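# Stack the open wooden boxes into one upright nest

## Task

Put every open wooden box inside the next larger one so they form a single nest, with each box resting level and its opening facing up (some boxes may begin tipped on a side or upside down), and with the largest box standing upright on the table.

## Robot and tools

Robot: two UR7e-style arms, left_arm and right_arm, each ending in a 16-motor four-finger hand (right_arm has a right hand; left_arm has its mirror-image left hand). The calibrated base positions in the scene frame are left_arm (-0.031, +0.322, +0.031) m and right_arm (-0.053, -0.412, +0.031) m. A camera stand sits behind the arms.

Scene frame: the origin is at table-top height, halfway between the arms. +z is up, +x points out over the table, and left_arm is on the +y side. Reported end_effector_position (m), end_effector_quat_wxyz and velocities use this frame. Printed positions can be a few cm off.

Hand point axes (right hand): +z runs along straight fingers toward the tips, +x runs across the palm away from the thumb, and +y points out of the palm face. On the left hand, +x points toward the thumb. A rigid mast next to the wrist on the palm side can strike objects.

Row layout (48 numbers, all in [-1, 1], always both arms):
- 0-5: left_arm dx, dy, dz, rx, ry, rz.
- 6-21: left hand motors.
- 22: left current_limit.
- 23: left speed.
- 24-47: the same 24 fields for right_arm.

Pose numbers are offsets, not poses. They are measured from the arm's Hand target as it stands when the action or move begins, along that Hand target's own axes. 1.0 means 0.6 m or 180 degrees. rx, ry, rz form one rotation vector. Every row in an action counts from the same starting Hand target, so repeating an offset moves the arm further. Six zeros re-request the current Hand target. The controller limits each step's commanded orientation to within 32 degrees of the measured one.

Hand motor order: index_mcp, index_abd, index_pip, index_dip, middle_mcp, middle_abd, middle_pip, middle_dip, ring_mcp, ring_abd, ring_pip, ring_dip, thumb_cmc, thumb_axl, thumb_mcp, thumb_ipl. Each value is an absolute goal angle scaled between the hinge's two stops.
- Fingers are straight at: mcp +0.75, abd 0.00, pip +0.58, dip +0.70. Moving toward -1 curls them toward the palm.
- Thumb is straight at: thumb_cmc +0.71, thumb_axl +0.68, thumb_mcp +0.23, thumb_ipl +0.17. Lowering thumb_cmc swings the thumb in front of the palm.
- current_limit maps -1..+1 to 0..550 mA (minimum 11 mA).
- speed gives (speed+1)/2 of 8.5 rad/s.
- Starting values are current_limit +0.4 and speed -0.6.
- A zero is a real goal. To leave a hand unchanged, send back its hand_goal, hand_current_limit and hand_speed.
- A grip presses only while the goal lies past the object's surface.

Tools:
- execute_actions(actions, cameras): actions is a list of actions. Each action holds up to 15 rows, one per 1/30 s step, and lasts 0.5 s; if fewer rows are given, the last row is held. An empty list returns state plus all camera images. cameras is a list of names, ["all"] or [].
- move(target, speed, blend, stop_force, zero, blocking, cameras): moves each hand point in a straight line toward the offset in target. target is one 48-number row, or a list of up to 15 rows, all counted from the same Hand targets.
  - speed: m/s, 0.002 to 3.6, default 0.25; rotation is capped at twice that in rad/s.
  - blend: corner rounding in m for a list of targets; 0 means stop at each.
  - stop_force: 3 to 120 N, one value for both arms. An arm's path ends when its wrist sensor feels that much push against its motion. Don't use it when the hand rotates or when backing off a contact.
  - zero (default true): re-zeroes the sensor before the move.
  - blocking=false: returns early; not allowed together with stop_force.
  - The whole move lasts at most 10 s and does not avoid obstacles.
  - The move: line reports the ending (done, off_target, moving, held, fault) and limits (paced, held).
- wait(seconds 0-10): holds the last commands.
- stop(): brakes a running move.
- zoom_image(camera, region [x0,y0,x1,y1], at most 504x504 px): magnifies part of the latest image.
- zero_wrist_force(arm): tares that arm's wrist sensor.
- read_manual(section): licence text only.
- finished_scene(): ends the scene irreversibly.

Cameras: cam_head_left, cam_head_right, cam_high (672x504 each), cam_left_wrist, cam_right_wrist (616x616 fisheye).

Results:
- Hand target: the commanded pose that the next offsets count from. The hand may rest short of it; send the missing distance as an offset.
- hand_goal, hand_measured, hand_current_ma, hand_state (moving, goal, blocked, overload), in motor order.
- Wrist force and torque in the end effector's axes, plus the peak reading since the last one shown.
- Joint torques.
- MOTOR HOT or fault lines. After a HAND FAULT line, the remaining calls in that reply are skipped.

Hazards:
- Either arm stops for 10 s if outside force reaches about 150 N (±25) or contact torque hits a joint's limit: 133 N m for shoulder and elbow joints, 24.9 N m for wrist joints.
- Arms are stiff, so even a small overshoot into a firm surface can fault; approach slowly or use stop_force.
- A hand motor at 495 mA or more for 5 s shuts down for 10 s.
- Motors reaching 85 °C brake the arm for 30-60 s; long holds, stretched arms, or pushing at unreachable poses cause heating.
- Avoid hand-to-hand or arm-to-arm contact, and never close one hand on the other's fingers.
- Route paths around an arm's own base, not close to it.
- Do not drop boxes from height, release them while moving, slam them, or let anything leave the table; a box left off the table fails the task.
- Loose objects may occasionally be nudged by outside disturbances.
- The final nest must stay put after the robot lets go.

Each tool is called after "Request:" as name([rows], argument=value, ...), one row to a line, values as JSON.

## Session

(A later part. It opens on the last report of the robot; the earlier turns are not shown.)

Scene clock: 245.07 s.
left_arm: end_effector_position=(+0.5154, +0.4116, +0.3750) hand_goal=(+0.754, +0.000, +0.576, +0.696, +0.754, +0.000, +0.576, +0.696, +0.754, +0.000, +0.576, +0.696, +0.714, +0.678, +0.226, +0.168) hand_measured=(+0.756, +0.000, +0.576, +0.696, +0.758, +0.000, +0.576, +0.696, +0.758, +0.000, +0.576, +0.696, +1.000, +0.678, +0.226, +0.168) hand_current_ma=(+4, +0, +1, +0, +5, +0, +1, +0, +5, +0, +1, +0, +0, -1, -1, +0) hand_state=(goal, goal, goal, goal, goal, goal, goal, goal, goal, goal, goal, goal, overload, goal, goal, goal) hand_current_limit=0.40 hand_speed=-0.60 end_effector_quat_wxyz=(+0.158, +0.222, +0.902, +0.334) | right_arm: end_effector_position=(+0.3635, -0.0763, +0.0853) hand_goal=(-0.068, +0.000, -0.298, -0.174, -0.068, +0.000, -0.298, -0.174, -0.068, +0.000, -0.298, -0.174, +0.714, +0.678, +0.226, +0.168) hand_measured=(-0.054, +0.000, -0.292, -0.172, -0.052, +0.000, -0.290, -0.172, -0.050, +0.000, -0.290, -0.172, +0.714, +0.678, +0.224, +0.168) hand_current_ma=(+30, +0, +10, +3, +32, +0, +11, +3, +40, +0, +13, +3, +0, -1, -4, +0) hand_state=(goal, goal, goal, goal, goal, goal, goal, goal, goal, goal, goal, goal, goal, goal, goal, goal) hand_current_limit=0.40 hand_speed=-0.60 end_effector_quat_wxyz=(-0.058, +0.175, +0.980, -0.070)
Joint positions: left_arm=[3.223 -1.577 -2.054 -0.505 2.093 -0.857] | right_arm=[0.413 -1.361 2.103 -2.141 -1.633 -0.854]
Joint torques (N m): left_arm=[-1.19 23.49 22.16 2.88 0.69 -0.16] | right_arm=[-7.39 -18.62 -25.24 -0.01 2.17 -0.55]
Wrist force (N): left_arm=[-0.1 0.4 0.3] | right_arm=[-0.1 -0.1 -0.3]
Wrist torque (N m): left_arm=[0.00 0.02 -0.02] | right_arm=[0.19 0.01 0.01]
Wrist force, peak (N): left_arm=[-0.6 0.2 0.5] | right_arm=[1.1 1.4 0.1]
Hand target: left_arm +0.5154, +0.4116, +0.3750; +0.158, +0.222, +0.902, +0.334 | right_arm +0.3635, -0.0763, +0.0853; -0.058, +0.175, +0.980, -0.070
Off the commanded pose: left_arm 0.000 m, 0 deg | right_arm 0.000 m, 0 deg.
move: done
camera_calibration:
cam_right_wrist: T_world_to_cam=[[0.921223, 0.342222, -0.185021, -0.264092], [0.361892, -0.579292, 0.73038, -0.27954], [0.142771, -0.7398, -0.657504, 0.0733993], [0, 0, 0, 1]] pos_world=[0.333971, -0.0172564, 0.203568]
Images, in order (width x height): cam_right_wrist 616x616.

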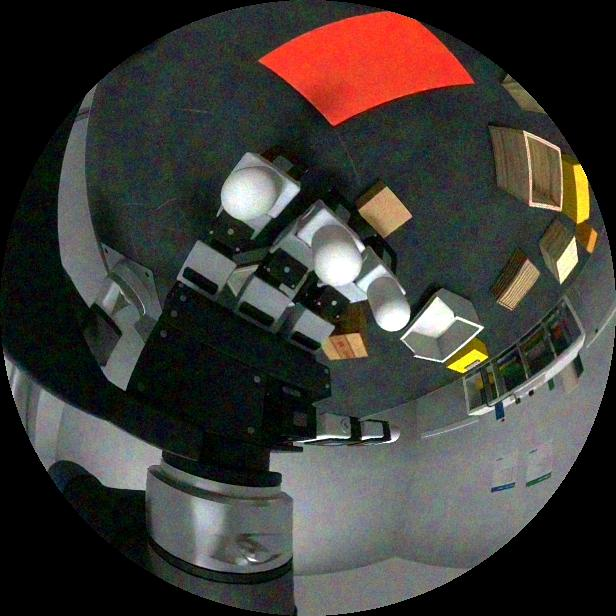

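Request:
move([
  [0,0,0,0,0,0,0.754,0,0.576,0.696,0.754,0,0.576,0.696,0.754,0,0.576,0.696,0.714,0.678,0.226,0.168,0.4,-0.6,0.0932,0.0622,-0.314,0,0,0,-0.069,0,-0.299,-0.174,-0.069,0,-0.299,-0.174,-0.069,0,-0.299,-0.174,0.714,0.678,0.226,0.168,0.4,-0.6],
  [0,0,0,0,0,0,0.754,0,0.576,0.696,0.754,0,0.576,0.696,0.754,0,0.576,0.696,0.714,0.678,0.226,0.168,0.4,-0.6,0.1345,0.3858,-0.34,-0.2786,-0.1476,0.3723,0.754,0,0.576,0.696,-0.479,0,-0.591,0.696,0.754,0,0.576,0.696,0.714,0.678,0.226,0.168,0.4,-0.6],
], speed=0.35, blend=[0.05, 0], cameras=["cam_right_wrist","cam_high"])

Scene clock: 327.67 s.
left_arm: end_effector_position=(+0.5154, +0.4116, +0.3750) hand_goal=(+0.754, +0.000, +0.576, +0.696, +0.754, +0.000, +0.576, +0.696, +0.754, +0.000, +0.576, +0.696, +0.714, +0.678, +0.226, +0.168) hand_measured=(+0.756, +0.000, +0.576, +0.696, +0.758, +0.000, +0.576, +0.696, +0.758, +0.000, +0.576, +0.696, +1.000, +0.678, +0.226, +0.168) hand_current_ma=(+4, +0, +1, +0, +5, +0, +1, +0, +5, +0, +1, +0, +0, -1, -1, +0) hand_state=(goal, goal, goal, goal, goal, goal, goal, goal, goal, goal, goal, goal, overload, goal, goal, goal) hand_current_limit=0.40 hand_speed=-0.60 end_effector_quat_wxyz=(+0.158, +0.222, +0.902, +0.334) | right_arm: end_effector_position=(+0.3653, +0.0688, +0.2651) hand_goal=(-0.068, +0.000, -0.298, -0.174, -0.068, +0.000, -0.298, -0.174, -0.068, +0.000, -0.298, -0.174, +0.714, +0.678, +0.226, +0.168) hand_measured=(-0.056, +0.000, -0.292, -0.172, -0.056, +0.000, -0.292, -0.172, -0.054, +0.000, -0.292, -0.172, +0.714, +0.678, +0.222, +0.168) hand_current_ma=(+21, +0, +8, +3, +23, +0, +9, +3, +30, +0, +11, +3, +0, -1, -7, +0) hand_state=(goal, goal, goal, goal, goal, goal, goal, goal, goal, goal, goal, goal, goal, goal, goal, goal) hand_current_limit=0.40 hand_speed=-0.60 end_effector_quat_wxyz=(+0.065, +0.375, +0.923, +0.059)
Joint positions: left_arm=[3.223 -1.577 -2.054 -0.505 2.093 -0.857] | right_arm=[0.74 -1.461 1.87 -2.145 -1.629 -0.118]
Joint torques (N m): left_arm=[-1.42 23.07 21.58 2.94 0.82 -0.19] | right_arm=[-10.42 -34.93 -29.09 -2.44 2.19 1.06]
Wrist force (N): left_arm=[-0.4 0.4 0.1] | right_arm=[0.4 -0.6 -0.1]
Wrist torque (N m): left_arm=[0.03 0.07 -0.05] | right_arm=[0.20 -0.02 0.10]
Wrist force, peak (N): left_arm=[-0.6 0.5 0.3] | right_arm=[2.2 0.8 2.0]
Hand target: left_arm +0.5154, +0.4116, +0.3750; +0.158, +0.222, +0.902, +0.334 | right_arm +0.3654, +0.0688, +0.2651; +0.065, +0.375, +0.923, +0.059 (not the last commanded pose)
Off the commanded pose: left_arm 0.000 m, 0 deg | right_arm 0.126 m, 56 deg.
move: held (right_arm; a check stopped the path); path passed 1 of 2 targets; target 2's new numbers were not sent; limits=held
pose unreachable (right arm): on one or more control steps of this call, first in action 0 (counted from 0), this arm could not follow its commanded pose, so it was not sent that pose on those steps. It may still have moved: this result reports where it is.
cause: moving toward the commanded pose would bring a part of the arm too close to another arm (a part of this arm just beyond joint 6 (wrist 3) and a part of the left arm just beyond its joint 4 (wrist 1), at the place that arm is still heading or pushing toward).
camera_calibration:
cam_right_wrist: T_world_to_cam=[[0.9873, -0.0609385, 0.146715, -0.366488], [-0.141905, -0.753483, 0.641971, -0.107933], [0.0714262, -0.654637, -0.752561, 0.344013], [0, 0, 0, 1]] pos_world=[0.321946, 0.121545, 0.38195]
Images, in order (width x height): cam_high 672x504, cam_right_wrist 616x616.

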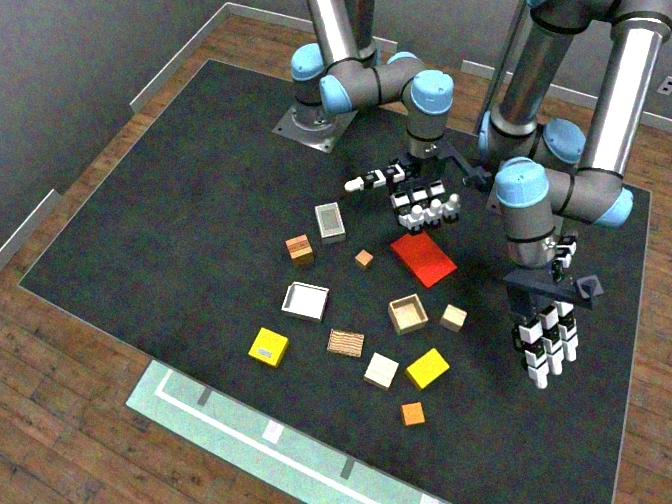

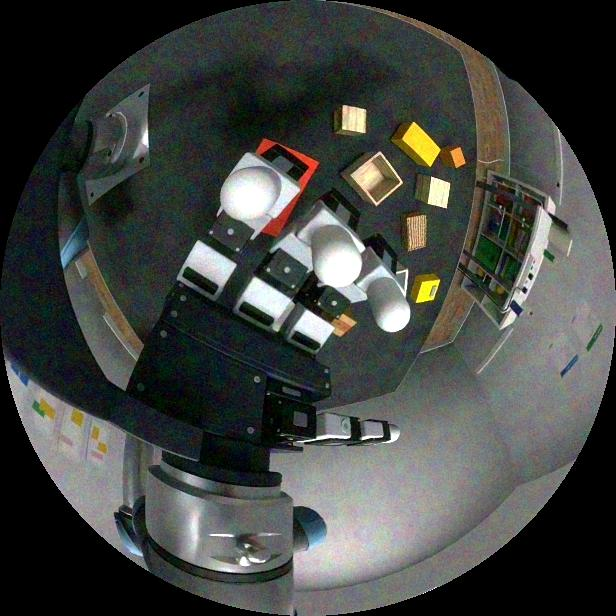

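Request:
move([
  [0.245,0.280,0.098,0,0,0,0.754,0,0.576,0.696,0.754,0,0.576,0.696,0.754,0,0.576,0.696,0.714,0.678,0.226,0.168,0.4,-0.6,0,0,0,0,0,0,-0.069,0,-0.299,-0.174,-0.069,0,-0.299,-0.174,-0.069,0,-0.299,-0.174,0.714,0.678,0.226,0.168,0.4,-0.6],
  [0.245,0.280,0.098,0,0,0,0.754,0,0.576,0.696,0.754,0,0.576,0.696,0.754,0,0.576,0.696,0.714,0.678,0.226,0.168,0.4,-0.6,0.1097,0.1755,0.0335,-0.1792,-0.0957,0.2384,0.754,0,0.576,0.696,-0.479,0,-0.591,0.696,0.754,0,0.576,0.696,0.714,0.678,0.226,0.168,0.4,-0.6],
], speed=0.35, cameras=["all"])

Scene clock: 342.73 s.
left_arm: end_effector_position=(+0.4654, +0.6314, +0.4251) hand_goal=(+0.754, +0.000, +0.576, +0.696, +0.754, +0.000, +0.576, +0.696, +0.754, +0.000, +0.576, +0.696, +0.714, +0.678, +0.226, +0.168) hand_measured=(+0.758, +0.000, +0.576, +0.696, +0.760, +0.000, +0.576, +0.696, +0.760, +0.000, +0.576, +0.696, +1.000, +0.678, +0.224, +0.168) hand_current_ma=(+8, +0, +1, +0, +9, +0, +1, +0, +10, +0, +1, +0, +0, -1, -2, +0) hand_state=(goal, goal, goal, goal, goal, goal, goal, goal, goal, goal, goal, goal, overload, goal, goal, goal) hand_current_limit=0.40 hand_speed=-0.60 end_effector_quat_wxyz=(+0.158, +0.222, +0.902, +0.334) | right_arm: end_effector_position=(+0.3896, +0.1754, +0.2578) hand_goal=(-0.068, +0.000, -0.298, -0.174, -0.068, +0.000, -0.298, -0.174, -0.068, +0.000, -0.298, -0.174, +0.714, +0.678, +0.226, +0.168) hand_measured=(-0.058, +0.000, -0.294, -0.172, -0.058, +0.000, -0.294, -0.172, -0.056, +0.000, -0.294, -0.172, +0.720, +0.678, +0.222, +0.168) hand_current_ma=(+19, +0, +4, +2, +20, +0, +5, +3, +26, +0, +5, +3, +10, -1, -7, +0) hand_state=(goal, goal, goal, goal, goal, goal, goal, goal, goal, goal, goal, goal, goal, goal, goal, goal) hand_current_limit=0.40 hand_speed=-0.60 end_effector_quat_wxyz=(+0.246, +0.625, +0.699, +0.247)
Joint positions: left_arm=[3.776 -1.448 -2.07 -0.454 1.748 -0.393] | right_arm=[1.048 -1.041 1.669 -2.672 -2.125 0.745]
Joint torques (N m): left_arm=[11.6 28 25.29 4.89 -1.73 1.69] | right_arm=[-8.83 -42.81 -11.44 -0.43 0.98 0.68]
Wrist force (N): left_arm=[-0.1 0.2 0.2] | right_arm=[0.5 -2.3 -0.2]
Wrist torque (N m): left_arm=[0.00 0.02 0.06] | right_arm=[0.10 0.08 -0.02]
Wrist force, peak (N): left_arm=[1.6 2.6 0.8] | right_arm=[5.5 -5.0 3.8]
Hand target: left_arm +0.4654, +0.6314, +0.4251; +0.158, +0.222, +0.902, +0.334 | right_arm +0.3897, +0.1754, +0.2578; +0.246, +0.625, +0.699, +0.247 (not the last commanded pose)
Off the commanded pose: left_arm 0.000 m, 0 deg | right_arm 0.016 m, 7 deg.
move: held (right_arm; a check stopped the path); path passed 1 of 2 targets; target 2's new numbers were not sent; limits=held
pose unreachable (right arm): on one or more control steps of this call, first in action 0 (counted from 0), this arm could not follow its commanded pose, so it was not sent that pose on those steps. It may still have moved: this result reports where it is.
cause: moving toward the commanded pose would bring two parts of the arm too close to each other (joints 4 (wrist 1) to 6 (wrist 3) lie between them).
camera_calibration:
cam_left_wrist: T_world_to_cam=[[0.508679, -0.787967, -0.346919, 0.38435], [-0.804342, -0.578647, 0.134911, 0.630806], [-0.307049, 0.210416, -0.928141, 0.525559], [0, 0, 0, 1]] pos_world=[0.473246, 0.557283, 0.536029]
cam_right_wrist: T_world_to_cam=[[0.575963, -0.686204, 0.444287, -0.189698], [-0.810209, -0.55148, 0.198571, 0.319758], [0.108755, -0.474335, -0.873601, 0.391689], [0, 0, 0, 1]] pos_world=[0.325732, 0.231961, 0.362966]

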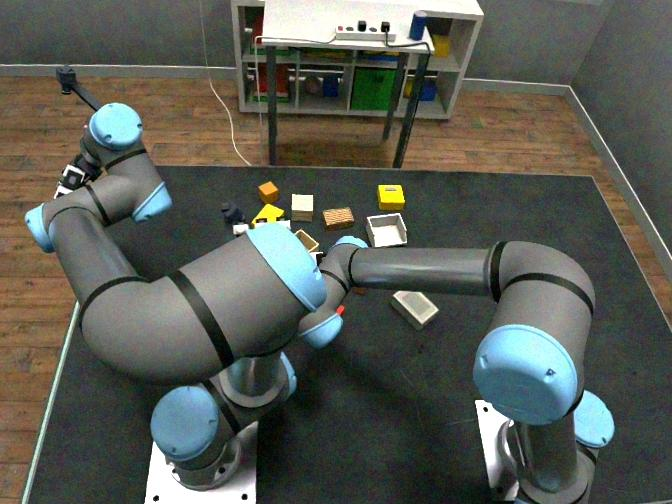

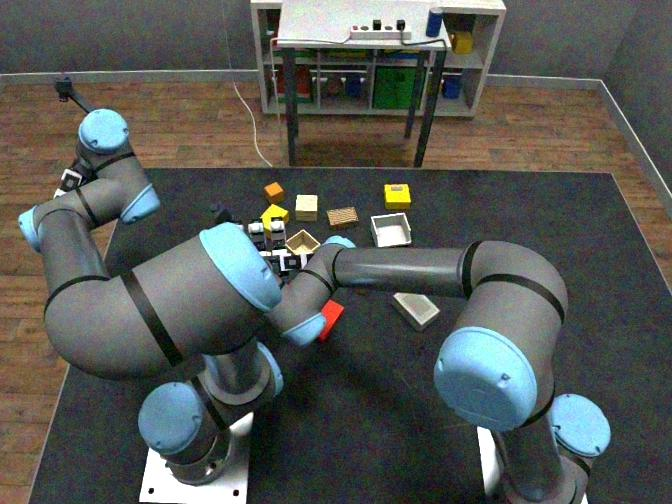

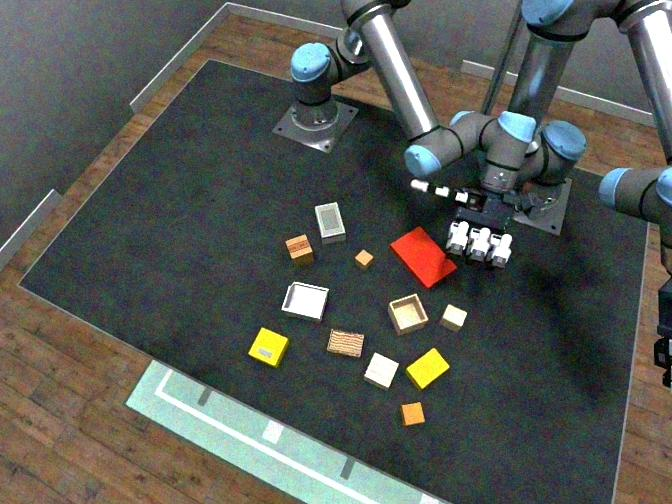

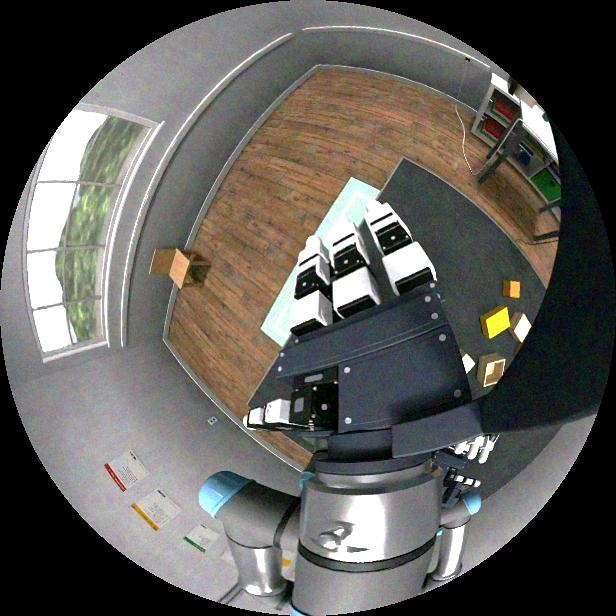

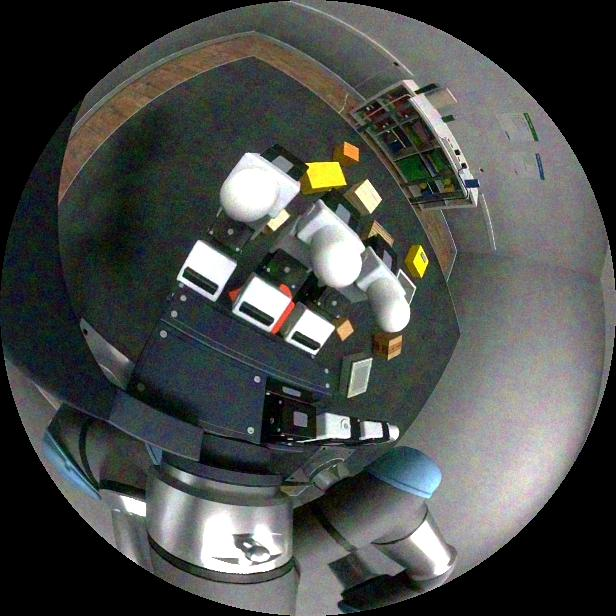

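Request:
move(target=[0,0,0,0,0,0,0.754,0,0.576,0.696,0.754,0,0.576,0.696,0.754,0,0.576,0.696,0.714,0.678,0.226,0.168,0.4,-0.6,0.0231,0.013,0.0385,0.0602,-0.0091,0.0321,0.754,0,0.576,0.696,-0.479,0,-0.591,0.696,0.754,0,0.576,0.696,0.714,0.678,0.226,0.168,0.4,-0.6], speed=0.3, cameras=["cam_right_wrist","cam_high"])

Request:
zoom_image(camera="cam_right_wrist", region=[140, 80, 440, 380])

Scene clock: 360.60 s.
left_arm: end_effector_position=(+0.4654, +0.6314, +0.4251) hand_goal=(+0.754, +0.000, +0.576, +0.696, +0.754, +0.000, +0.576, +0.696, +0.754, +0.000, +0.576, +0.696, +0.714, +0.678, +0.226, +0.168) hand_measured=(+0.758, +0.000, +0.576, +0.696, +0.760, +0.000, +0.576, +0.696, +0.760, +0.000, +0.576, +0.696, +1.000, +0.678, +0.224, +0.168) hand_current_ma=(+8, +0, +1, +0, +9, +0, +1, +0, +10, +0, +1, +0, +0, -1, -2, +0) hand_state=(goal, goal, goal, goal, goal, goal, goal, goal, goal, goal, goal, goal, overload, goal, goal, goal) hand_current_limit=0.40 hand_speed=-0.60 end_effector_quat_wxyz=(+0.158, +0.222, +0.902, +0.334) | right_arm: end_effector_position=(+0.4093, +0.1907, +0.2448) hand_goal=(+0.754, +0.000, +0.576, +0.696, -0.478, +0.000, -0.590, +0.696, +0.754, +0.000, +0.576, +0.696, +0.714, +0.678, +0.226, +0.168) hand_measured=(+0.756, +0.000, +0.574, +0.694, -0.464, +0.000, -0.588, +0.692, +0.756, +0.000, +0.574, +0.694, +0.720, +0.678, +0.222, +0.168) hand_current_ma=(+1, +0, -1, -3, +29, +0, +2, -4, +2, +0, -2, -3, +10, -1, -7, +0) hand_state=(goal, goal, goal, goal, goal, goal, goal, goal, goal, goal, goal, goal, goal, goal, goal, goal) hand_current_limit=0.40 hand_speed=-0.60 end_effector_quat_wxyz=(+0.184, +0.683, +0.683, +0.183)
Joint positions: left_arm=[3.776 -1.448 -2.07 -0.454 1.748 -0.393] | right_arm=[1.016 -1.005 1.488 -2.373 -1.994 0.892]
Joint torques (N m): left_arm=[11.59 26.61 28.89 5.11 -1.92 1.68] | right_arm=[9.28 -50.16 -27.99 -0.52 1.22 0.69]
Wrist force (N): left_arm=[-0.6 0.3 0.1] | right_arm=[0.2 -1.8 -0.1]
Wrist torque (N m): left_arm=[0.02 0.10 0.00] | right_arm=[0.06 0.07 0.00]
Wrist force, peak (N): left_arm=[-0.5 0.6 0.4] | right_arm=[0.2 -2.7 -0.4]
Hand target: left_arm +0.4654, +0.6314, +0.4251; +0.158, +0.222, +0.902, +0.334 | right_arm +0.4093, +0.1908, +0.2449; +0.183, +0.683, +0.683, +0.183
Off the commanded pose: left_arm 0.000 m, 0 deg | right_arm 0.000 m, 0 deg.
move: done
camera_calibration:
cam_right_wrist: T_world_to_cam=[[0.574519, -0.754763, 0.31664, -0.139851], [-0.811653, -0.475458, 0.339351, 0.298279], [-0.10558, -0.451965, -0.885765, 0.471889], [0, 0, 0, 1]] pos_world=[0.372269, 0.249542, 0.361044]
Images, in order (width x height): cam_high 672x504, cam_right_wrist 616x616.

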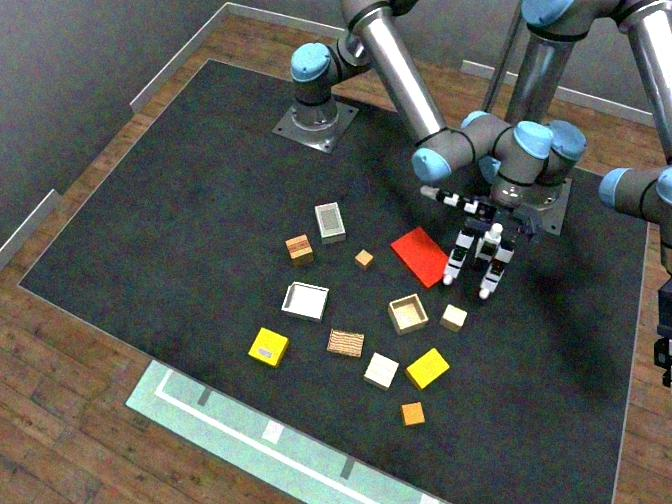

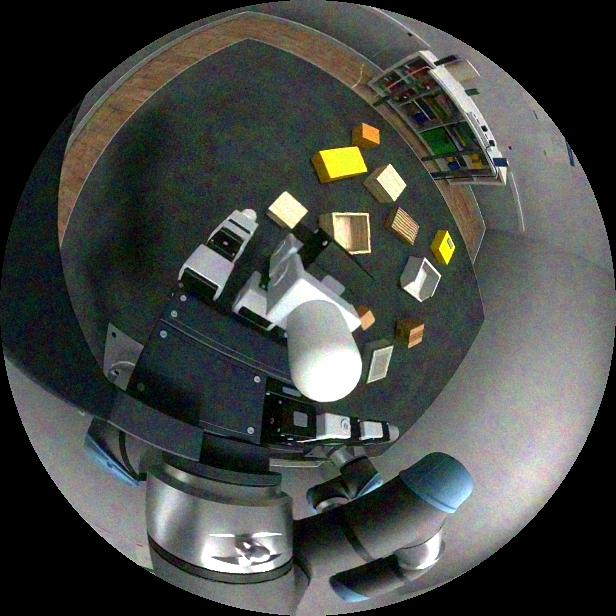

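Scaled by 1.680 from the camera's 616x616 image, which has a finer 880x880 frame.

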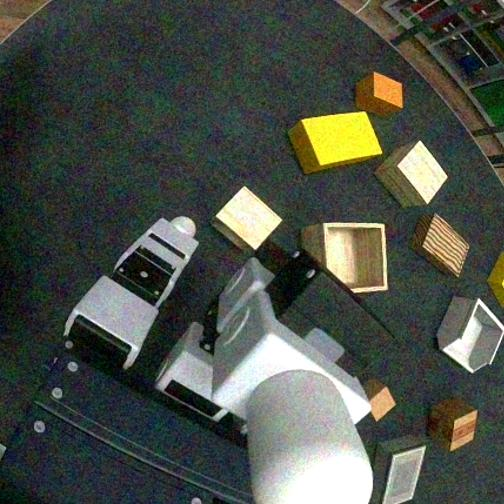

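Request:
move(target=[0,0,0,0,0,0,0.754,0,0.576,0.696,0.754,0,0.576,0.696,0.754,0,0.576,0.696,0.714,0.678,0.226,0.168,0.4,-0.6,0.0005,-0.0035,0.1643,0,0,0,0.754,0,0.576,0.696,-0.479,0,-0.591,0.696,0.754,0,0.576,0.696,0.714,0.678,0.226,0.168,0.4,-0.6], speed=0.15, cameras=["cam_right_wrist","cam_high"])

Request:
zoom_image(camera="cam_right_wrist", region=[200, 130, 400, 330])

Request:
zoom_image(camera="cam_high", region=[380, 220, 520, 360])

Scene clock: 376.97 s.
left_arm: end_effector_position=(+0.4654, +0.6314, +0.4251) hand_goal=(+0.754, +0.000, +0.576, +0.696, +0.754, +0.000, +0.576, +0.696, +0.754, +0.000, +0.576, +0.696, +0.714, +0.678, +0.226, +0.168) hand_measured=(+0.758, +0.000, +0.576, +0.696, +0.760, +0.000, +0.576, +0.696, +0.760, +0.000, +0.576, +0.696, +1.000, +0.678, +0.224, +0.168) hand_current_ma=(+8, +0, +1, +0, +9, +0, +1, +0, +10, +0, +1, +0, +0, -1, -2, +0) hand_state=(goal, goal, goal, goal, goal, goal, goal, goal, goal, goal, goal, goal, overload, goal, goal, goal) hand_current_limit=0.40 hand_speed=-0.60 end_effector_quat_wxyz=(+0.158, +0.222, +0.902, +0.334) | right_arm: end_effector_position=(+0.4569, +0.1910, +0.1586) hand_goal=(+0.754, +0.000, +0.576, +0.696, -0.478, +0.000, -0.590, +0.696, +0.754, +0.000, +0.576, +0.696, +0.714, +0.678, +0.226, +0.168) hand_measured=(+0.756, +0.000, +0.574, +0.694, -0.466, +0.000, -0.588, +0.692, +0.756, +0.000, +0.574, +0.694, +0.720, +0.678, +0.222, +0.168) hand_current_ma=(+2, +0, -1, -3, +26, +0, +2, -4, +2, +0, -2, -3, +10, -1, -7, +0) hand_state=(goal, goal, goal, goal, goal, goal, goal, goal, goal, goal, goal, goal, goal, goal, goal, goal) hand_current_limit=0.40 hand_speed=-0.60 end_effector_quat_wxyz=(+0.183, +0.683, +0.683, +0.183)
Joint positions: left_arm=[3.776 -1.448 -2.07 -0.454 1.748 -0.393] | right_arm=[0.96 -0.851 1.481 -2.544 -1.976 0.835]
Joint torques (N m): left_arm=[11.71 27.88 29.8 5.11 -1.72 1.87] | right_arm=[10.1 -41.39 -11.09 -2.51 -2.73 1.02]
Wrist force (N): left_arm=[-0.5 0.3 0.1] | right_arm=[0.4 -1.9 0.0]
Wrist torque (N m): left_arm=[0.03 0.07 0.01] | right_arm=[0.04 0.04 -0.08]
Wrist force, peak (N): left_arm=[-0.6 0.4 0.4] | right_arm=[0.7 -2.2 -1.6]
Hand target: left_arm +0.4654, +0.6314, +0.4251; +0.158, +0.222, +0.902, +0.334 | right_arm +0.4568, +0.1911, +0.1585; +0.183, +0.683, +0.683, +0.183
Off the commanded pose: left_arm 0.000 m, 0 deg | right_arm 0.000 m, 0 deg.
move: done
camera_calibration:
cam_right_wrist: T_world_to_cam=[[0.57457, -0.754855, 0.316327, -0.13959], [-0.811603, -0.475579, 0.3393, 0.366332], [-0.105684, -0.451684, -0.885897, 0.400705], [0, 0, 0, 1]] pos_world=[0.419869, 0.249842, 0.274843]
Images, in order (width x height): cam_high 672x504, cam_right_wrist 616x616.

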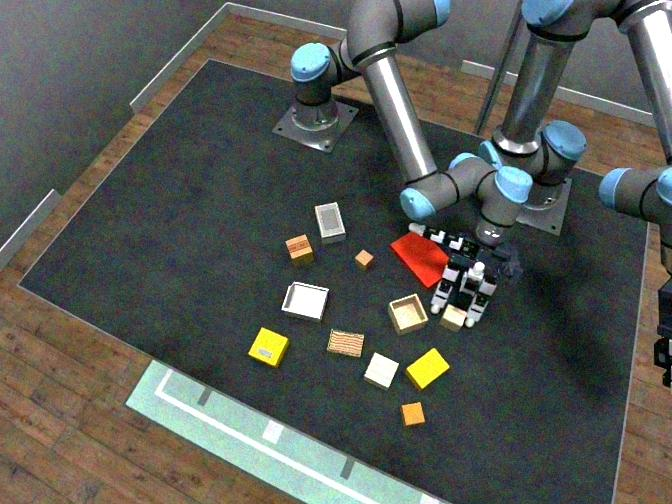

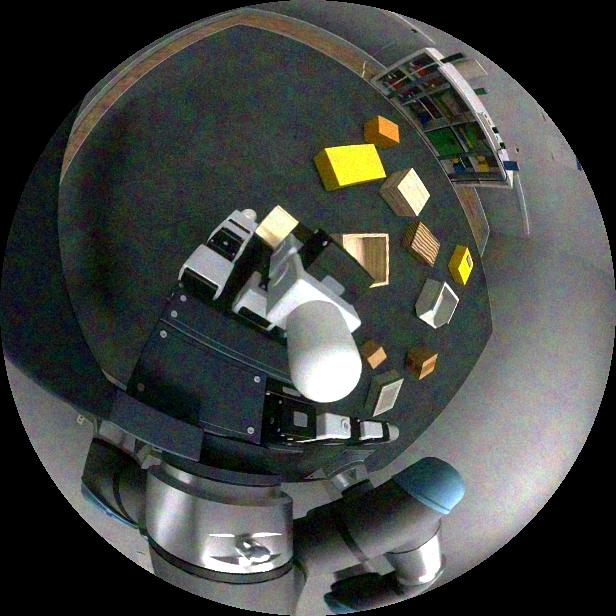

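Scaled by 2.520 from the camera's 616x616 image, which has a finer 880x880 frame.

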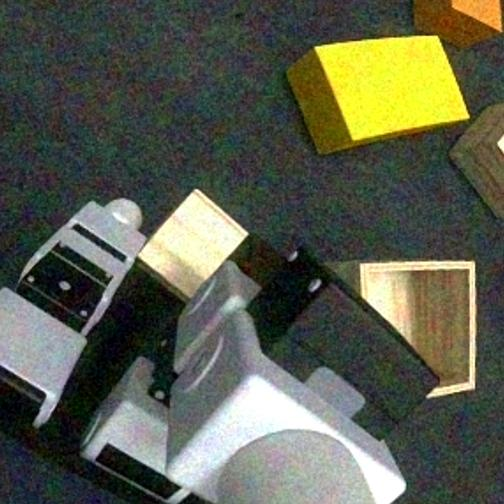

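Scaled by 3.600.

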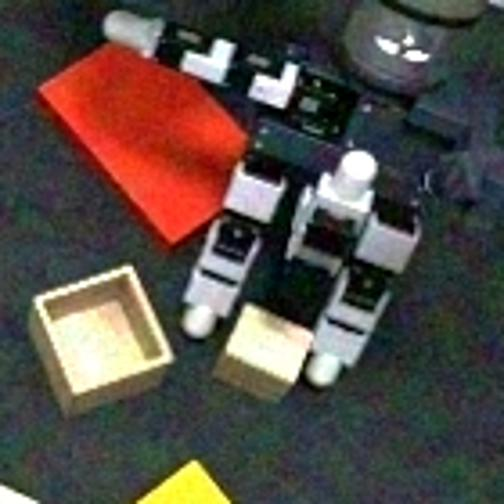

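Request:
move(target=[0,0,0,0,0,0,0.754,0,0.576,0.696,0.754,0,0.576,0.696,0.754,0,0.576,0.696,0.714,0.678,0.226,0.168,0.4,-0.6,0,0,0,0,0,0,0.754,-0.25,0.576,0.696,-0.479,0,-0.591,0.696,0.754,0.25,0.576,0.696,0.714,0.678,0.226,0.168,0.0,-0.93], cameras=["cam_right_wrist","cam_high"])

Request:
zoom_image(camera="cam_high", region=[380, 220, 520, 360])

Scene clock: 381.10 s.
left_arm: end_effector_position=(+0.4654, +0.6314, +0.4251) hand_goal=(+0.754, +0.000, +0.576, +0.696, +0.754, +0.000, +0.576, +0.696, +0.754, +0.000, +0.576, +0.696, +0.714, +0.678, +0.226, +0.168) hand_measured=(+0.758, +0.000, +0.576, +0.696, +0.760, +0.000, +0.576, +0.696, +0.760, +0.000, +0.576, +0.696, +1.000, +0.678, +0.224, +0.168) hand_current_ma=(+8, +0, +1, +0, +9, +0, +1, +0, +10, +0, +1, +0, +0, -1, -2, +0) hand_state=(goal, goal, goal, goal, goal, goal, goal, goal, goal, goal, goal, goal, overload, goal, goal, goal) hand_current_limit=0.40 hand_speed=-0.60 end_effector_quat_wxyz=(+0.158, +0.222, +0.902, +0.334) | right_arm: end_effector_position=(+0.4568, +0.1911, +0.1585) hand_goal=(+0.754, -0.250, +0.576, +0.696, -0.478, +0.000, -0.590, +0.696, +0.754, +0.250, +0.576, +0.696, +0.714, +0.678, +0.226, +0.168) hand_measured=(+0.756, -0.070, +0.574, +0.694, -0.466, +0.000, -0.588, +0.692, +0.756, +0.066, +0.574, +0.694, +0.720, +0.678, +0.222, +0.168) hand_current_ma=(+2, +154, -1, -2, +26, +0, +2, -4, +2, -166, -2, -3, +10, -1, -7, +0) hand_state=(goal, moving, goal, goal, goal, goal, goal, goal, goal, moving, goal, goal, goal, goal, goal, goal) hand_current_limit=0.00 hand_speed=-0.93 end_effector_quat_wxyz=(+0.183, +0.683, +0.683, +0.183)
Joint positions: left_arm=[3.776 -1.448 -2.07 -0.454 1.748 -0.393] | right_arm=[0.96 -0.851 1.482 -2.544 -1.976 0.835]
Joint torques (N m): left_arm=[12.13 25.55 29.58 5.12 -1.62 1.61] | right_arm=[10.8 -39.37 -11.92 -4.62 -2.52 -0.19]
Wrist force (N): left_arm=[-0.2 0.3 0.2] | right_arm=[-0.1 -1.5 -0.1]
Wrist torque (N m): left_arm=[0.02 0.03 0.04] | right_arm=[0.07 0.07 -0.12]
Wrist force, peak (N): left_arm=[-0.6 0.4 0.4] | right_arm=[0.5 -2.1 0.3]
Hand target: left_arm +0.4654, +0.6314, +0.4251; +0.158, +0.222, +0.902, +0.334 | right_arm +0.4568, +0.1911, +0.1585; +0.183, +0.683, +0.683, +0.183
Off the commanded pose: left_arm 0.000 m, 0 deg | right_arm 0.000 m, 0 deg.
move: done
camera_calibration:
cam_right_wrist: T_world_to_cam=[[0.57462, -0.754733, 0.31653, -0.139665], [-0.811581, -0.47558, 0.339352, 0.366343], [-0.105585, -0.451888, -0.885804, 0.400602], [0, 0, 0, 1]] pos_world=[0.419869, 0.249842, 0.274744]
Images, in order (width x height): cam_high 672x504, cam_right_wrist 616x616.

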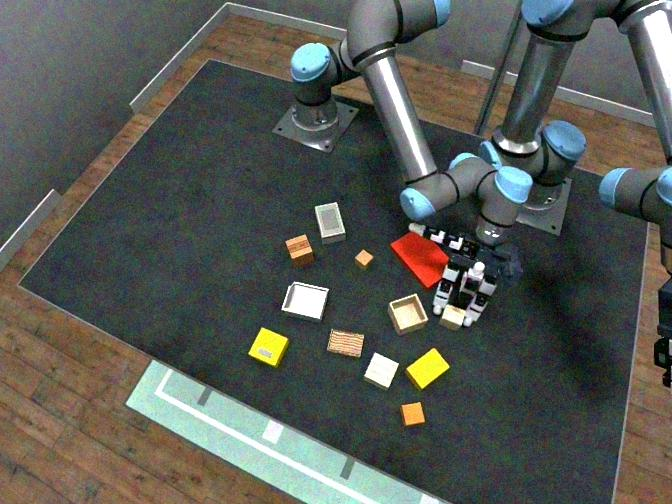

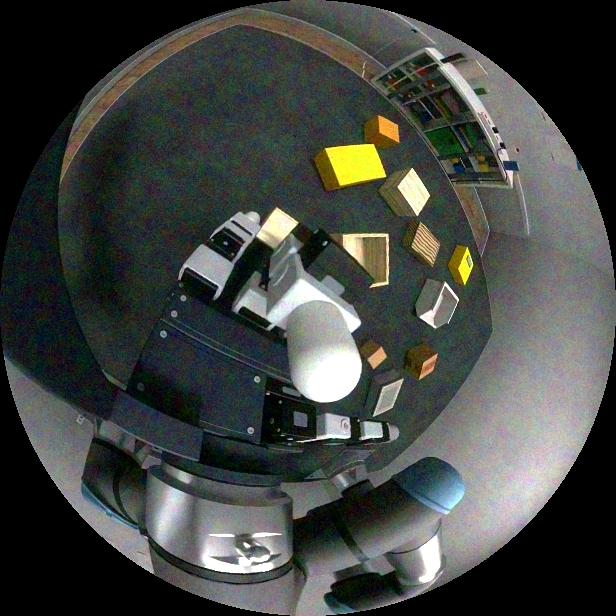

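Scaled by 3.600.

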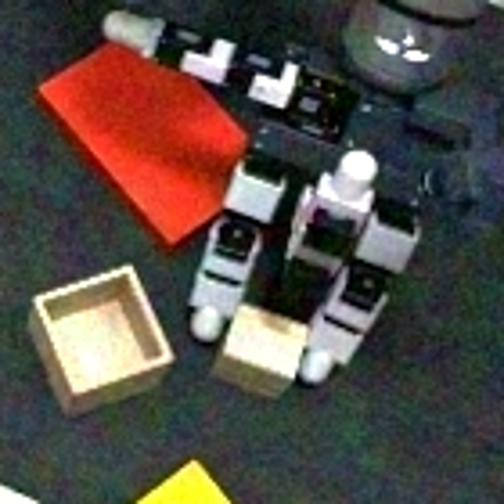

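Request:
wait(seconds=0.5, cameras=["cam_high"])

Request:
zoom_image(camera="cam_high", region=[430, 270, 500, 340])

Scene clock: 383.53 s.
left_arm: end_effector_position=(+0.4654, +0.6314, +0.4251) hand_goal=(+0.754, +0.000, +0.576, +0.696, +0.754, +0.000, +0.576, +0.696, +0.754, +0.000, +0.576, +0.696, +0.714, +0.678, +0.226, +0.168) hand_measured=(+0.758, +0.000, +0.576, +0.696, +0.760, +0.000, +0.576, +0.696, +0.760, +0.000, +0.576, +0.696, +1.000, +0.678, +0.224, +0.168) hand_current_ma=(+8, +0, +1, +0, +9, +0, +1, +0, +10, +0, +1, +0, +0, -1, -2, +0) hand_state=(goal, goal, goal, goal, goal, goal, goal, goal, goal, goal, goal, goal, overload, goal, goal, goal) hand_current_limit=0.40 hand_speed=-0.60 end_effector_quat_wxyz=(+0.158, +0.222, +0.902, +0.334) | right_arm: end_effector_position=(+0.4568, +0.1911, +0.1585) hand_goal=(+0.754, -0.250, +0.576, +0.696, -0.478, +0.000, -0.590, +0.696, +0.754, +0.250, +0.576, +0.696, +0.714, +0.678, +0.226, +0.168) hand_measured=(+0.756, -0.074, +0.576, +0.694, -0.466, +0.000, -0.588, +0.692, +0.756, +0.068, +0.574, +0.694, +0.720, +0.678, +0.222, +0.168) hand_current_ma=(+3, +275, -1, -2, +26, +0, +2, -4, +2, -275, -2, -3, +10, -1, -7, +0) hand_state=(goal, blocked, goal, goal, goal, goal, goal, goal, goal, blocked, goal, goal, goal, goal, goal, goal) hand_current_limit=0.00 hand_speed=-0.93 end_effector_quat_wxyz=(+0.183, +0.683, +0.683, +0.183)
Joint positions: left_arm=[3.776 -1.448 -2.07 -0.454 1.748 -0.393] | right_arm=[0.96 -0.851 1.482 -2.544 -1.976 0.835]
Joint torques (N m): left_arm=[11.54 27.43 29.84 5.07 -1.6 1.57] | right_arm=[8.51 -40.85 -11.56 -4.56 -1.9 0.04]
Wrist force (N): left_arm=[-0.4 0.3 0.2] | right_arm=[0.2 -1.2 0.0]
Wrist torque (N m): left_arm=[0.00 0.06 0.02] | right_arm=[0.10 0.01 -0.09]
Wrist force, peak (N): left_arm=[-0.6 0.6 -0.2] | right_arm=[0.4 -1.9 0.0]
Hand target: left_arm +0.4654, +0.6314, +0.4251; +0.158, +0.222, +0.902, +0.334 | right_arm +0.4568, +0.1911, +0.1585; +0.183, +0.683, +0.683, +0.183
Off the commanded pose: left_arm 0.000 m, 0 deg | right_arm 0.000 m, 0 deg.
wait: 0.50 s; at rest from the start
Images, in order (width x height): cam_high 672x504.

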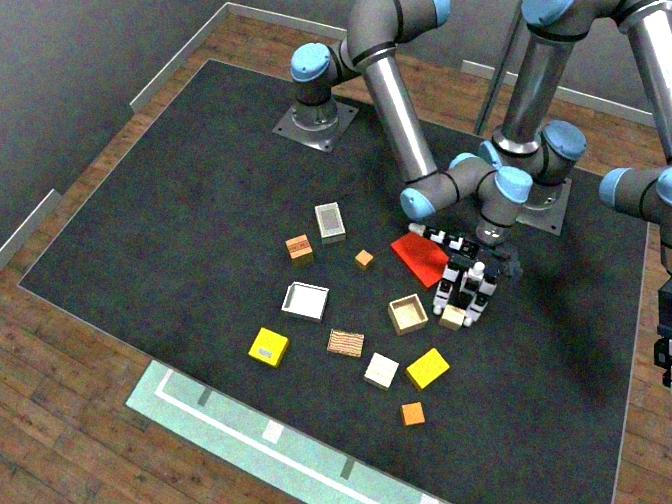

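Scaled by 7.200.

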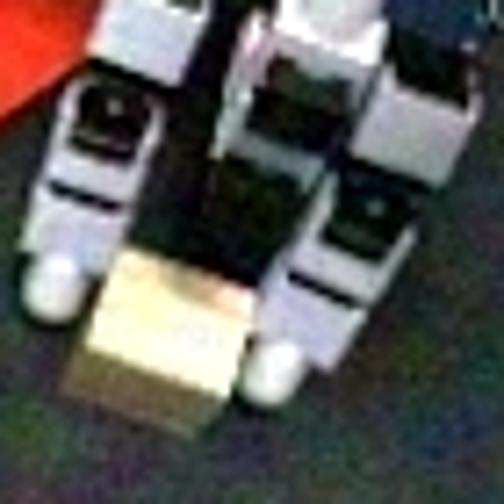

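Request:
move([
  [0,0,0,0,0,0,0.754,0,0.576,0.696,0.754,0,0.576,0.696,0.754,0,0.576,0.696,0.714,0.678,0.226,0.168,0.4,-0.6,0,0,0,0,0,0,0.754,0,0.576,0.696,-0.479,0,-0.591,0.696,0.754,0,0.576,0.696,0.714,0.678,0.226,0.168,0.0,-0.93],
  [0,0,0,0,0,0,0.754,0,0.576,0.696,0.754,0,0.576,0.696,0.754,0,0.576,0.696,0.714,0.678,0.226,0.168,0.4,-0.6,0,0.004,-0.0237,0,0,0,0.754,-0.3,0.576,0.696,-0.479,0,-0.591,0.696,0.754,0.3,0.576,0.696,0.714,0.678,0.226,0.168,0.0,-0.93],
], speed=0.1, cameras=["cam_right_wrist","cam_high"])

Request:
zoom_image(camera="cam_high", region=[430, 270, 500, 340])

Request:
zoom_image(camera="cam_right_wrist", region=[200, 180, 320, 300])

Scene clock: 407.10 s.
left_arm: end_effector_position=(+0.4654, +0.6314, +0.4251) hand_goal=(+0.754, +0.000, +0.576, +0.696, +0.754, +0.000, +0.576, +0.696, +0.754, +0.000, +0.576, +0.696, +0.714, +0.678, +0.226, +0.168) hand_measured=(+0.758, +0.000, +0.576, +0.696, +0.760, +0.000, +0.576, +0.696, +0.760, +0.000, +0.576, +0.696, +1.000, +0.678, +0.224, +0.168) hand_current_ma=(+8, +0, +1, +0, +9, +0, +1, +0, +10, +0, +1, +0, +0, -1, -2, +0) hand_state=(goal, goal, goal, goal, goal, goal, goal, goal, goal, goal, goal, goal, overload, goal, goal, goal) hand_current_limit=0.40 hand_speed=-0.60 end_effector_quat_wxyz=(+0.158, +0.222, +0.902, +0.334) | right_arm: end_effector_position=(+0.4518, +0.1911, +0.1720) hand_goal=(+0.754, -0.300, +0.576, +0.696, -0.478, +0.000, -0.590, +0.696, +0.754, +0.300, +0.576, +0.696, +0.714, +0.678, +0.226, +0.168) hand_measured=(+0.756, -0.114, +0.576, +0.694, -0.466, +0.000, -0.588, +0.692, +0.756, +0.112, +0.574, +0.694, +0.720, +0.678, +0.222, +0.168) hand_current_ma=(+3, +163, -1, -2, +26, +0, +2, -4, +2, -172, -1, -3, +10, -1, -7, +0) hand_state=(goal, moving, goal, goal, goal, goal, goal, goal, goal, moving, goal, goal, goal, goal, goal, goal) hand_current_limit=0.00 hand_speed=-0.93 end_effector_quat_wxyz=(+0.183, +0.683, +0.683, +0.183)
Joint positions: left_arm=[3.776 -1.448 -2.07 -0.454 1.748 -0.393] | right_arm=[0.966 -0.874 1.482 -2.519 -1.978 0.84]
Joint torques (N m): left_arm=[11.73 26.38 28.56 4.96 -1.62 1.68] | right_arm=[-8.88 -39.1 -14.54 -4.7 0.04 -0.64]
Wrist force (N): left_arm=[-0.5 0.7 0.2] | right_arm=[0.2 -1.8 0.0]
Wrist torque (N m): left_arm=[0.07 0.06 0.02] | right_arm=[0.08 0.08 -0.15]
Wrist force, peak (N): left_arm=[-0.5 0.7 0.2] | right_arm=[0.6 -2.0 0.6]
Hand target: left_arm +0.4654, +0.6314, +0.4251; +0.158, +0.222, +0.902, +0.334 | right_arm +0.4518, +0.1911, +0.1720; +0.183, +0.683, +0.683, +0.183
Off the commanded pose: left_arm 0.000 m, 0 deg | right_arm 0.000 m, 0 deg.
move: done
camera_calibration:
cam_right_wrist: T_world_to_cam=[[0.57462, -0.754733, 0.31653, -0.141008], [-0.811581, -0.47558, 0.339352, 0.357622], [-0.105585, -0.451888, -0.885804, 0.412021], [0, 0, 0, 1]] pos_world=[0.414769, 0.249842, 0.288244]
Images, in order (width x height): cam_high 672x504, cam_right_wrist 616x616.

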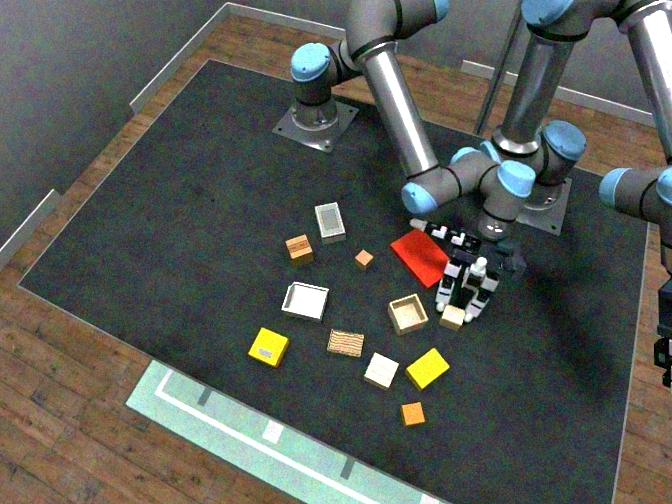

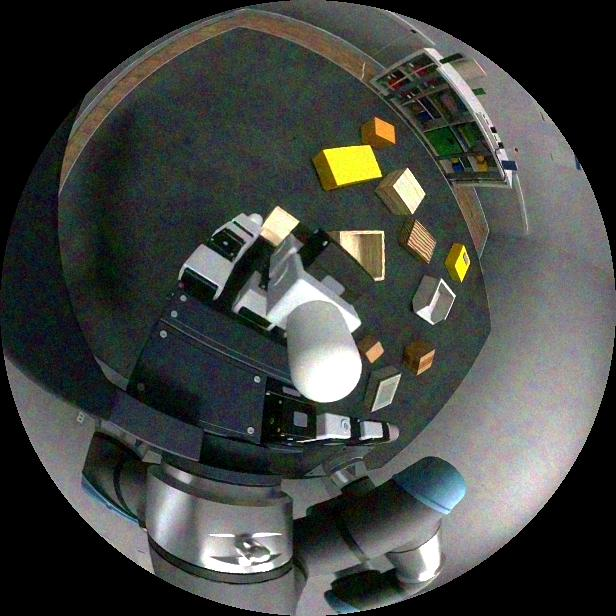

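Scaled by 7.200.

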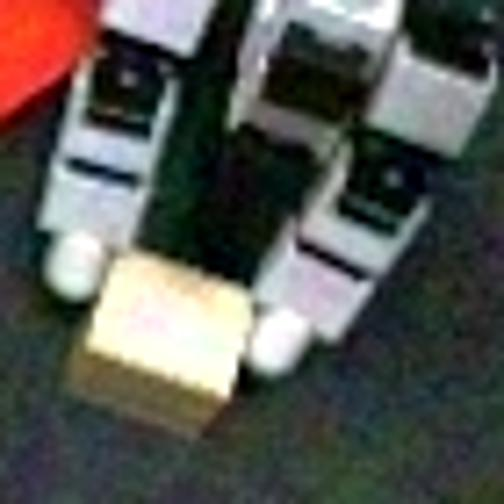

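Scaled by 4.200 from the camera's 616x616 image, which has a finer 880x880 frame.

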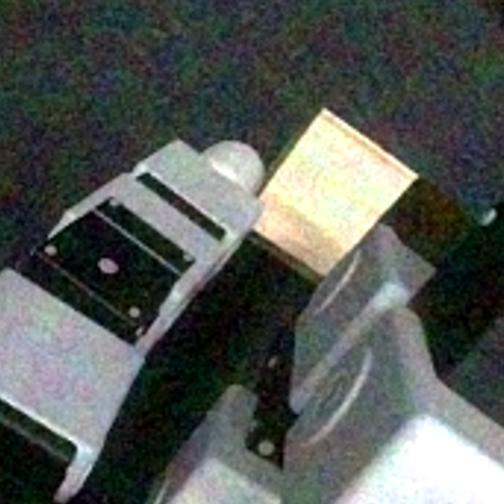

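Request:
move([
  [0,0,0,0,0,0,0.754,0,0.576,0.696,0.754,0,0.576,0.696,0.754,0,0.576,0.696,0.714,0.678,0.226,0.168,0.4,-0.6,0,0,0,0,0,0,0.754,-0.3,0.576,0.696,-0.479,0,-0.591,0.696,0.754,0.3,0.576,0.696,0.714,0.678,0.226,0.168,0.2,-0.93],
  [0,0,0,0,0,0,0.754,0,0.576,0.696,0.754,0,0.576,0.696,0.754,0,0.576,0.696,0.714,0.678,0.226,0.168,0.4,-0.6,0,0.05,-0.0866,0,0,0,0.754,-0.3,0.576,0.696,-0.479,0,-0.591,0.696,0.754,0.3,0.576,0.696,0.714,0.678,0.226,0.168,0.2,-0.93],
], speed=0.08, cameras=["cam_right_wrist","cam_high"])

Request:
zoom_image(camera="cam_high", region=[420, 250, 500, 330])

Request:
zoom_image(camera="cam_right_wrist", region=[200, 180, 320, 300])

Scene clock: 424.33 s.
left_arm: end_effector_position=(+0.4654, +0.6314, +0.4251) hand_goal=(+0.754, +0.000, +0.576, +0.696, +0.754, +0.000, +0.576, +0.696, +0.754, +0.000, +0.576, +0.696, +0.714, +0.678, +0.226, +0.168) hand_measured=(+0.758, +0.000, +0.576, +0.696, +0.760, +0.000, +0.576, +0.696, +0.760, +0.000, +0.576, +0.696, +1.000, +0.678, +0.224, +0.168) hand_current_ma=(+8, +0, +1, +0, +9, +0, +1, +0, +10, +0, +1, +0, +0, -1, -2, +0) hand_state=(goal, goal, goal, goal, goal, goal, goal, goal, goal, goal, goal, goal, overload, goal, goal, goal) hand_current_limit=0.40 hand_speed=-0.60 end_effector_quat_wxyz=(+0.158, +0.222, +0.902, +0.334) | right_arm: end_effector_position=(+0.4518, +0.1911, +0.2321) hand_goal=(+0.754, -0.300, +0.576, +0.696, -0.478, +0.000, -0.590, +0.696, +0.754, +0.300, +0.576, +0.696, +0.714, +0.678, +0.226, +0.168) hand_measured=(+0.758, -0.120, +0.576, +0.694, -0.466, +0.000, -0.588, +0.692, +0.758, +0.114, +0.576, +0.694, +0.720, +0.678, +0.222, +0.168) hand_current_ma=(+5, +330, +0, -1, +26, +0, +2, -4, +4, -330, -1, -2, +10, -1, -7, +0) hand_state=(goal, blocked, goal, goal, goal, goal, goal, goal, goal, blocked, goal, goal, goal, goal, goal, goal) hand_current_limit=0.20 hand_speed=-0.93 end_effector_quat_wxyz=(+0.183, +0.683, +0.683, +0.183)
Joint positions: left_arm=[3.776 -1.448 -2.07 -0.454 1.748 -0.393] | right_arm=[0.966 -0.948 1.435 -2.398 -1.978 0.841]
Joint torques (N m): left_arm=[10.89 26.33 30.6 4.88 -1.68 1.57] | right_arm=[6.54 -39.28 -12.81 -4.71 -1.37 1.09]
Wrist force (N): left_arm=[-0.1 0.3 0.0] | right_arm=[0.3 -1.8 0.0]
Wrist torque (N m): left_arm=[0.04 0.01 0.05] | right_arm=[0.10 0.06 -0.12]
Wrist force, peak (N): left_arm=[-0.2 0.7 0.4] | right_arm=[0.1 -2.5 1.0]
Hand target: left_arm +0.4654, +0.6314, +0.4251; +0.158, +0.222, +0.902, +0.334 | right_arm +0.4517, +0.1911, +0.2320; +0.183, +0.683, +0.683, +0.183
Off the commanded pose: left_arm 0.000 m, 0 deg | right_arm 0.000 m, 0 deg.
move: done
camera_calibration:
cam_right_wrist: T_world_to_cam=[[0.574577, -0.754829, 0.316377, -0.159937], [-0.811611, -0.475616, 0.339228, 0.337292], [-0.105585, -0.451688, -0.885906, 0.465243], [0, 0, 0, 1]] pos_world=[0.414769, 0.249842, 0.348343]
Images, in order (width x height): cam_high 672x504, cam_right_wrist 616x616.

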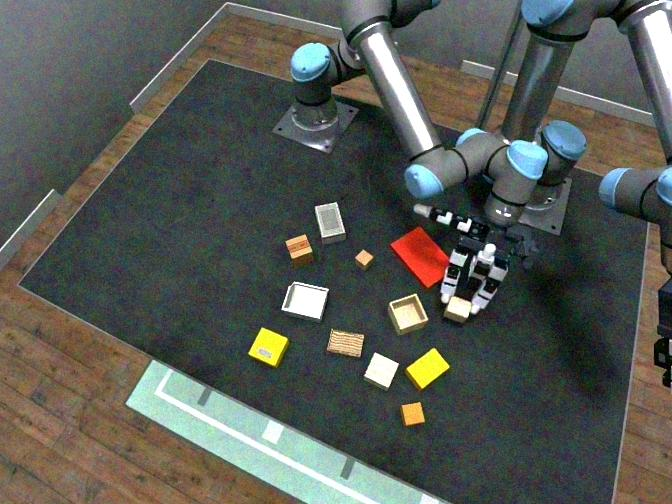

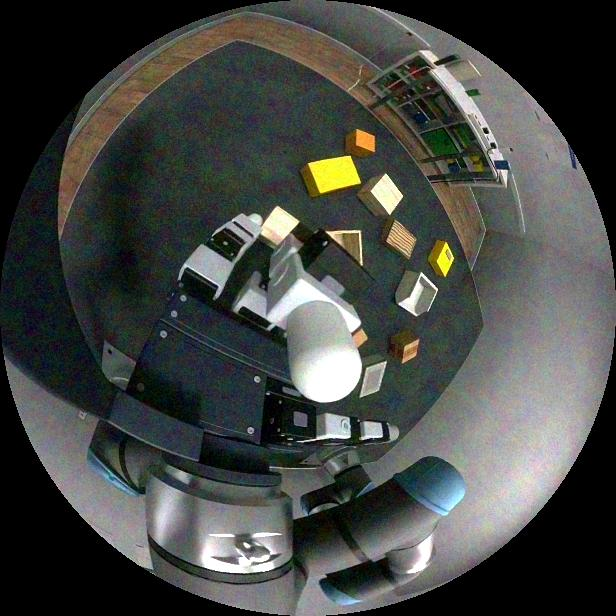

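Scaled by 6.300.

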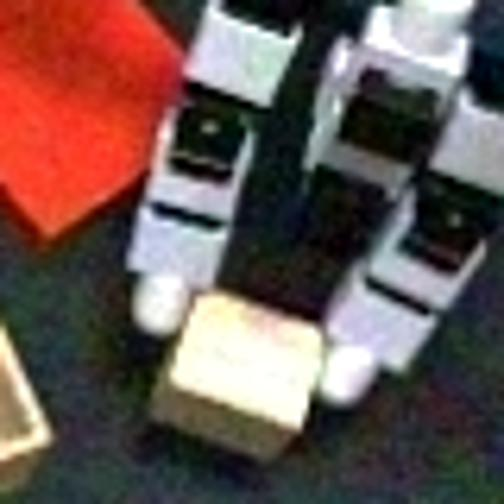

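Scaled by 4.200 from the camera's 616x616 image, which has a finer 880x880 frame.

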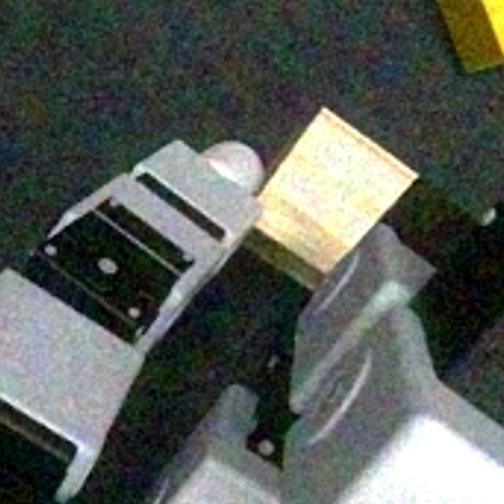

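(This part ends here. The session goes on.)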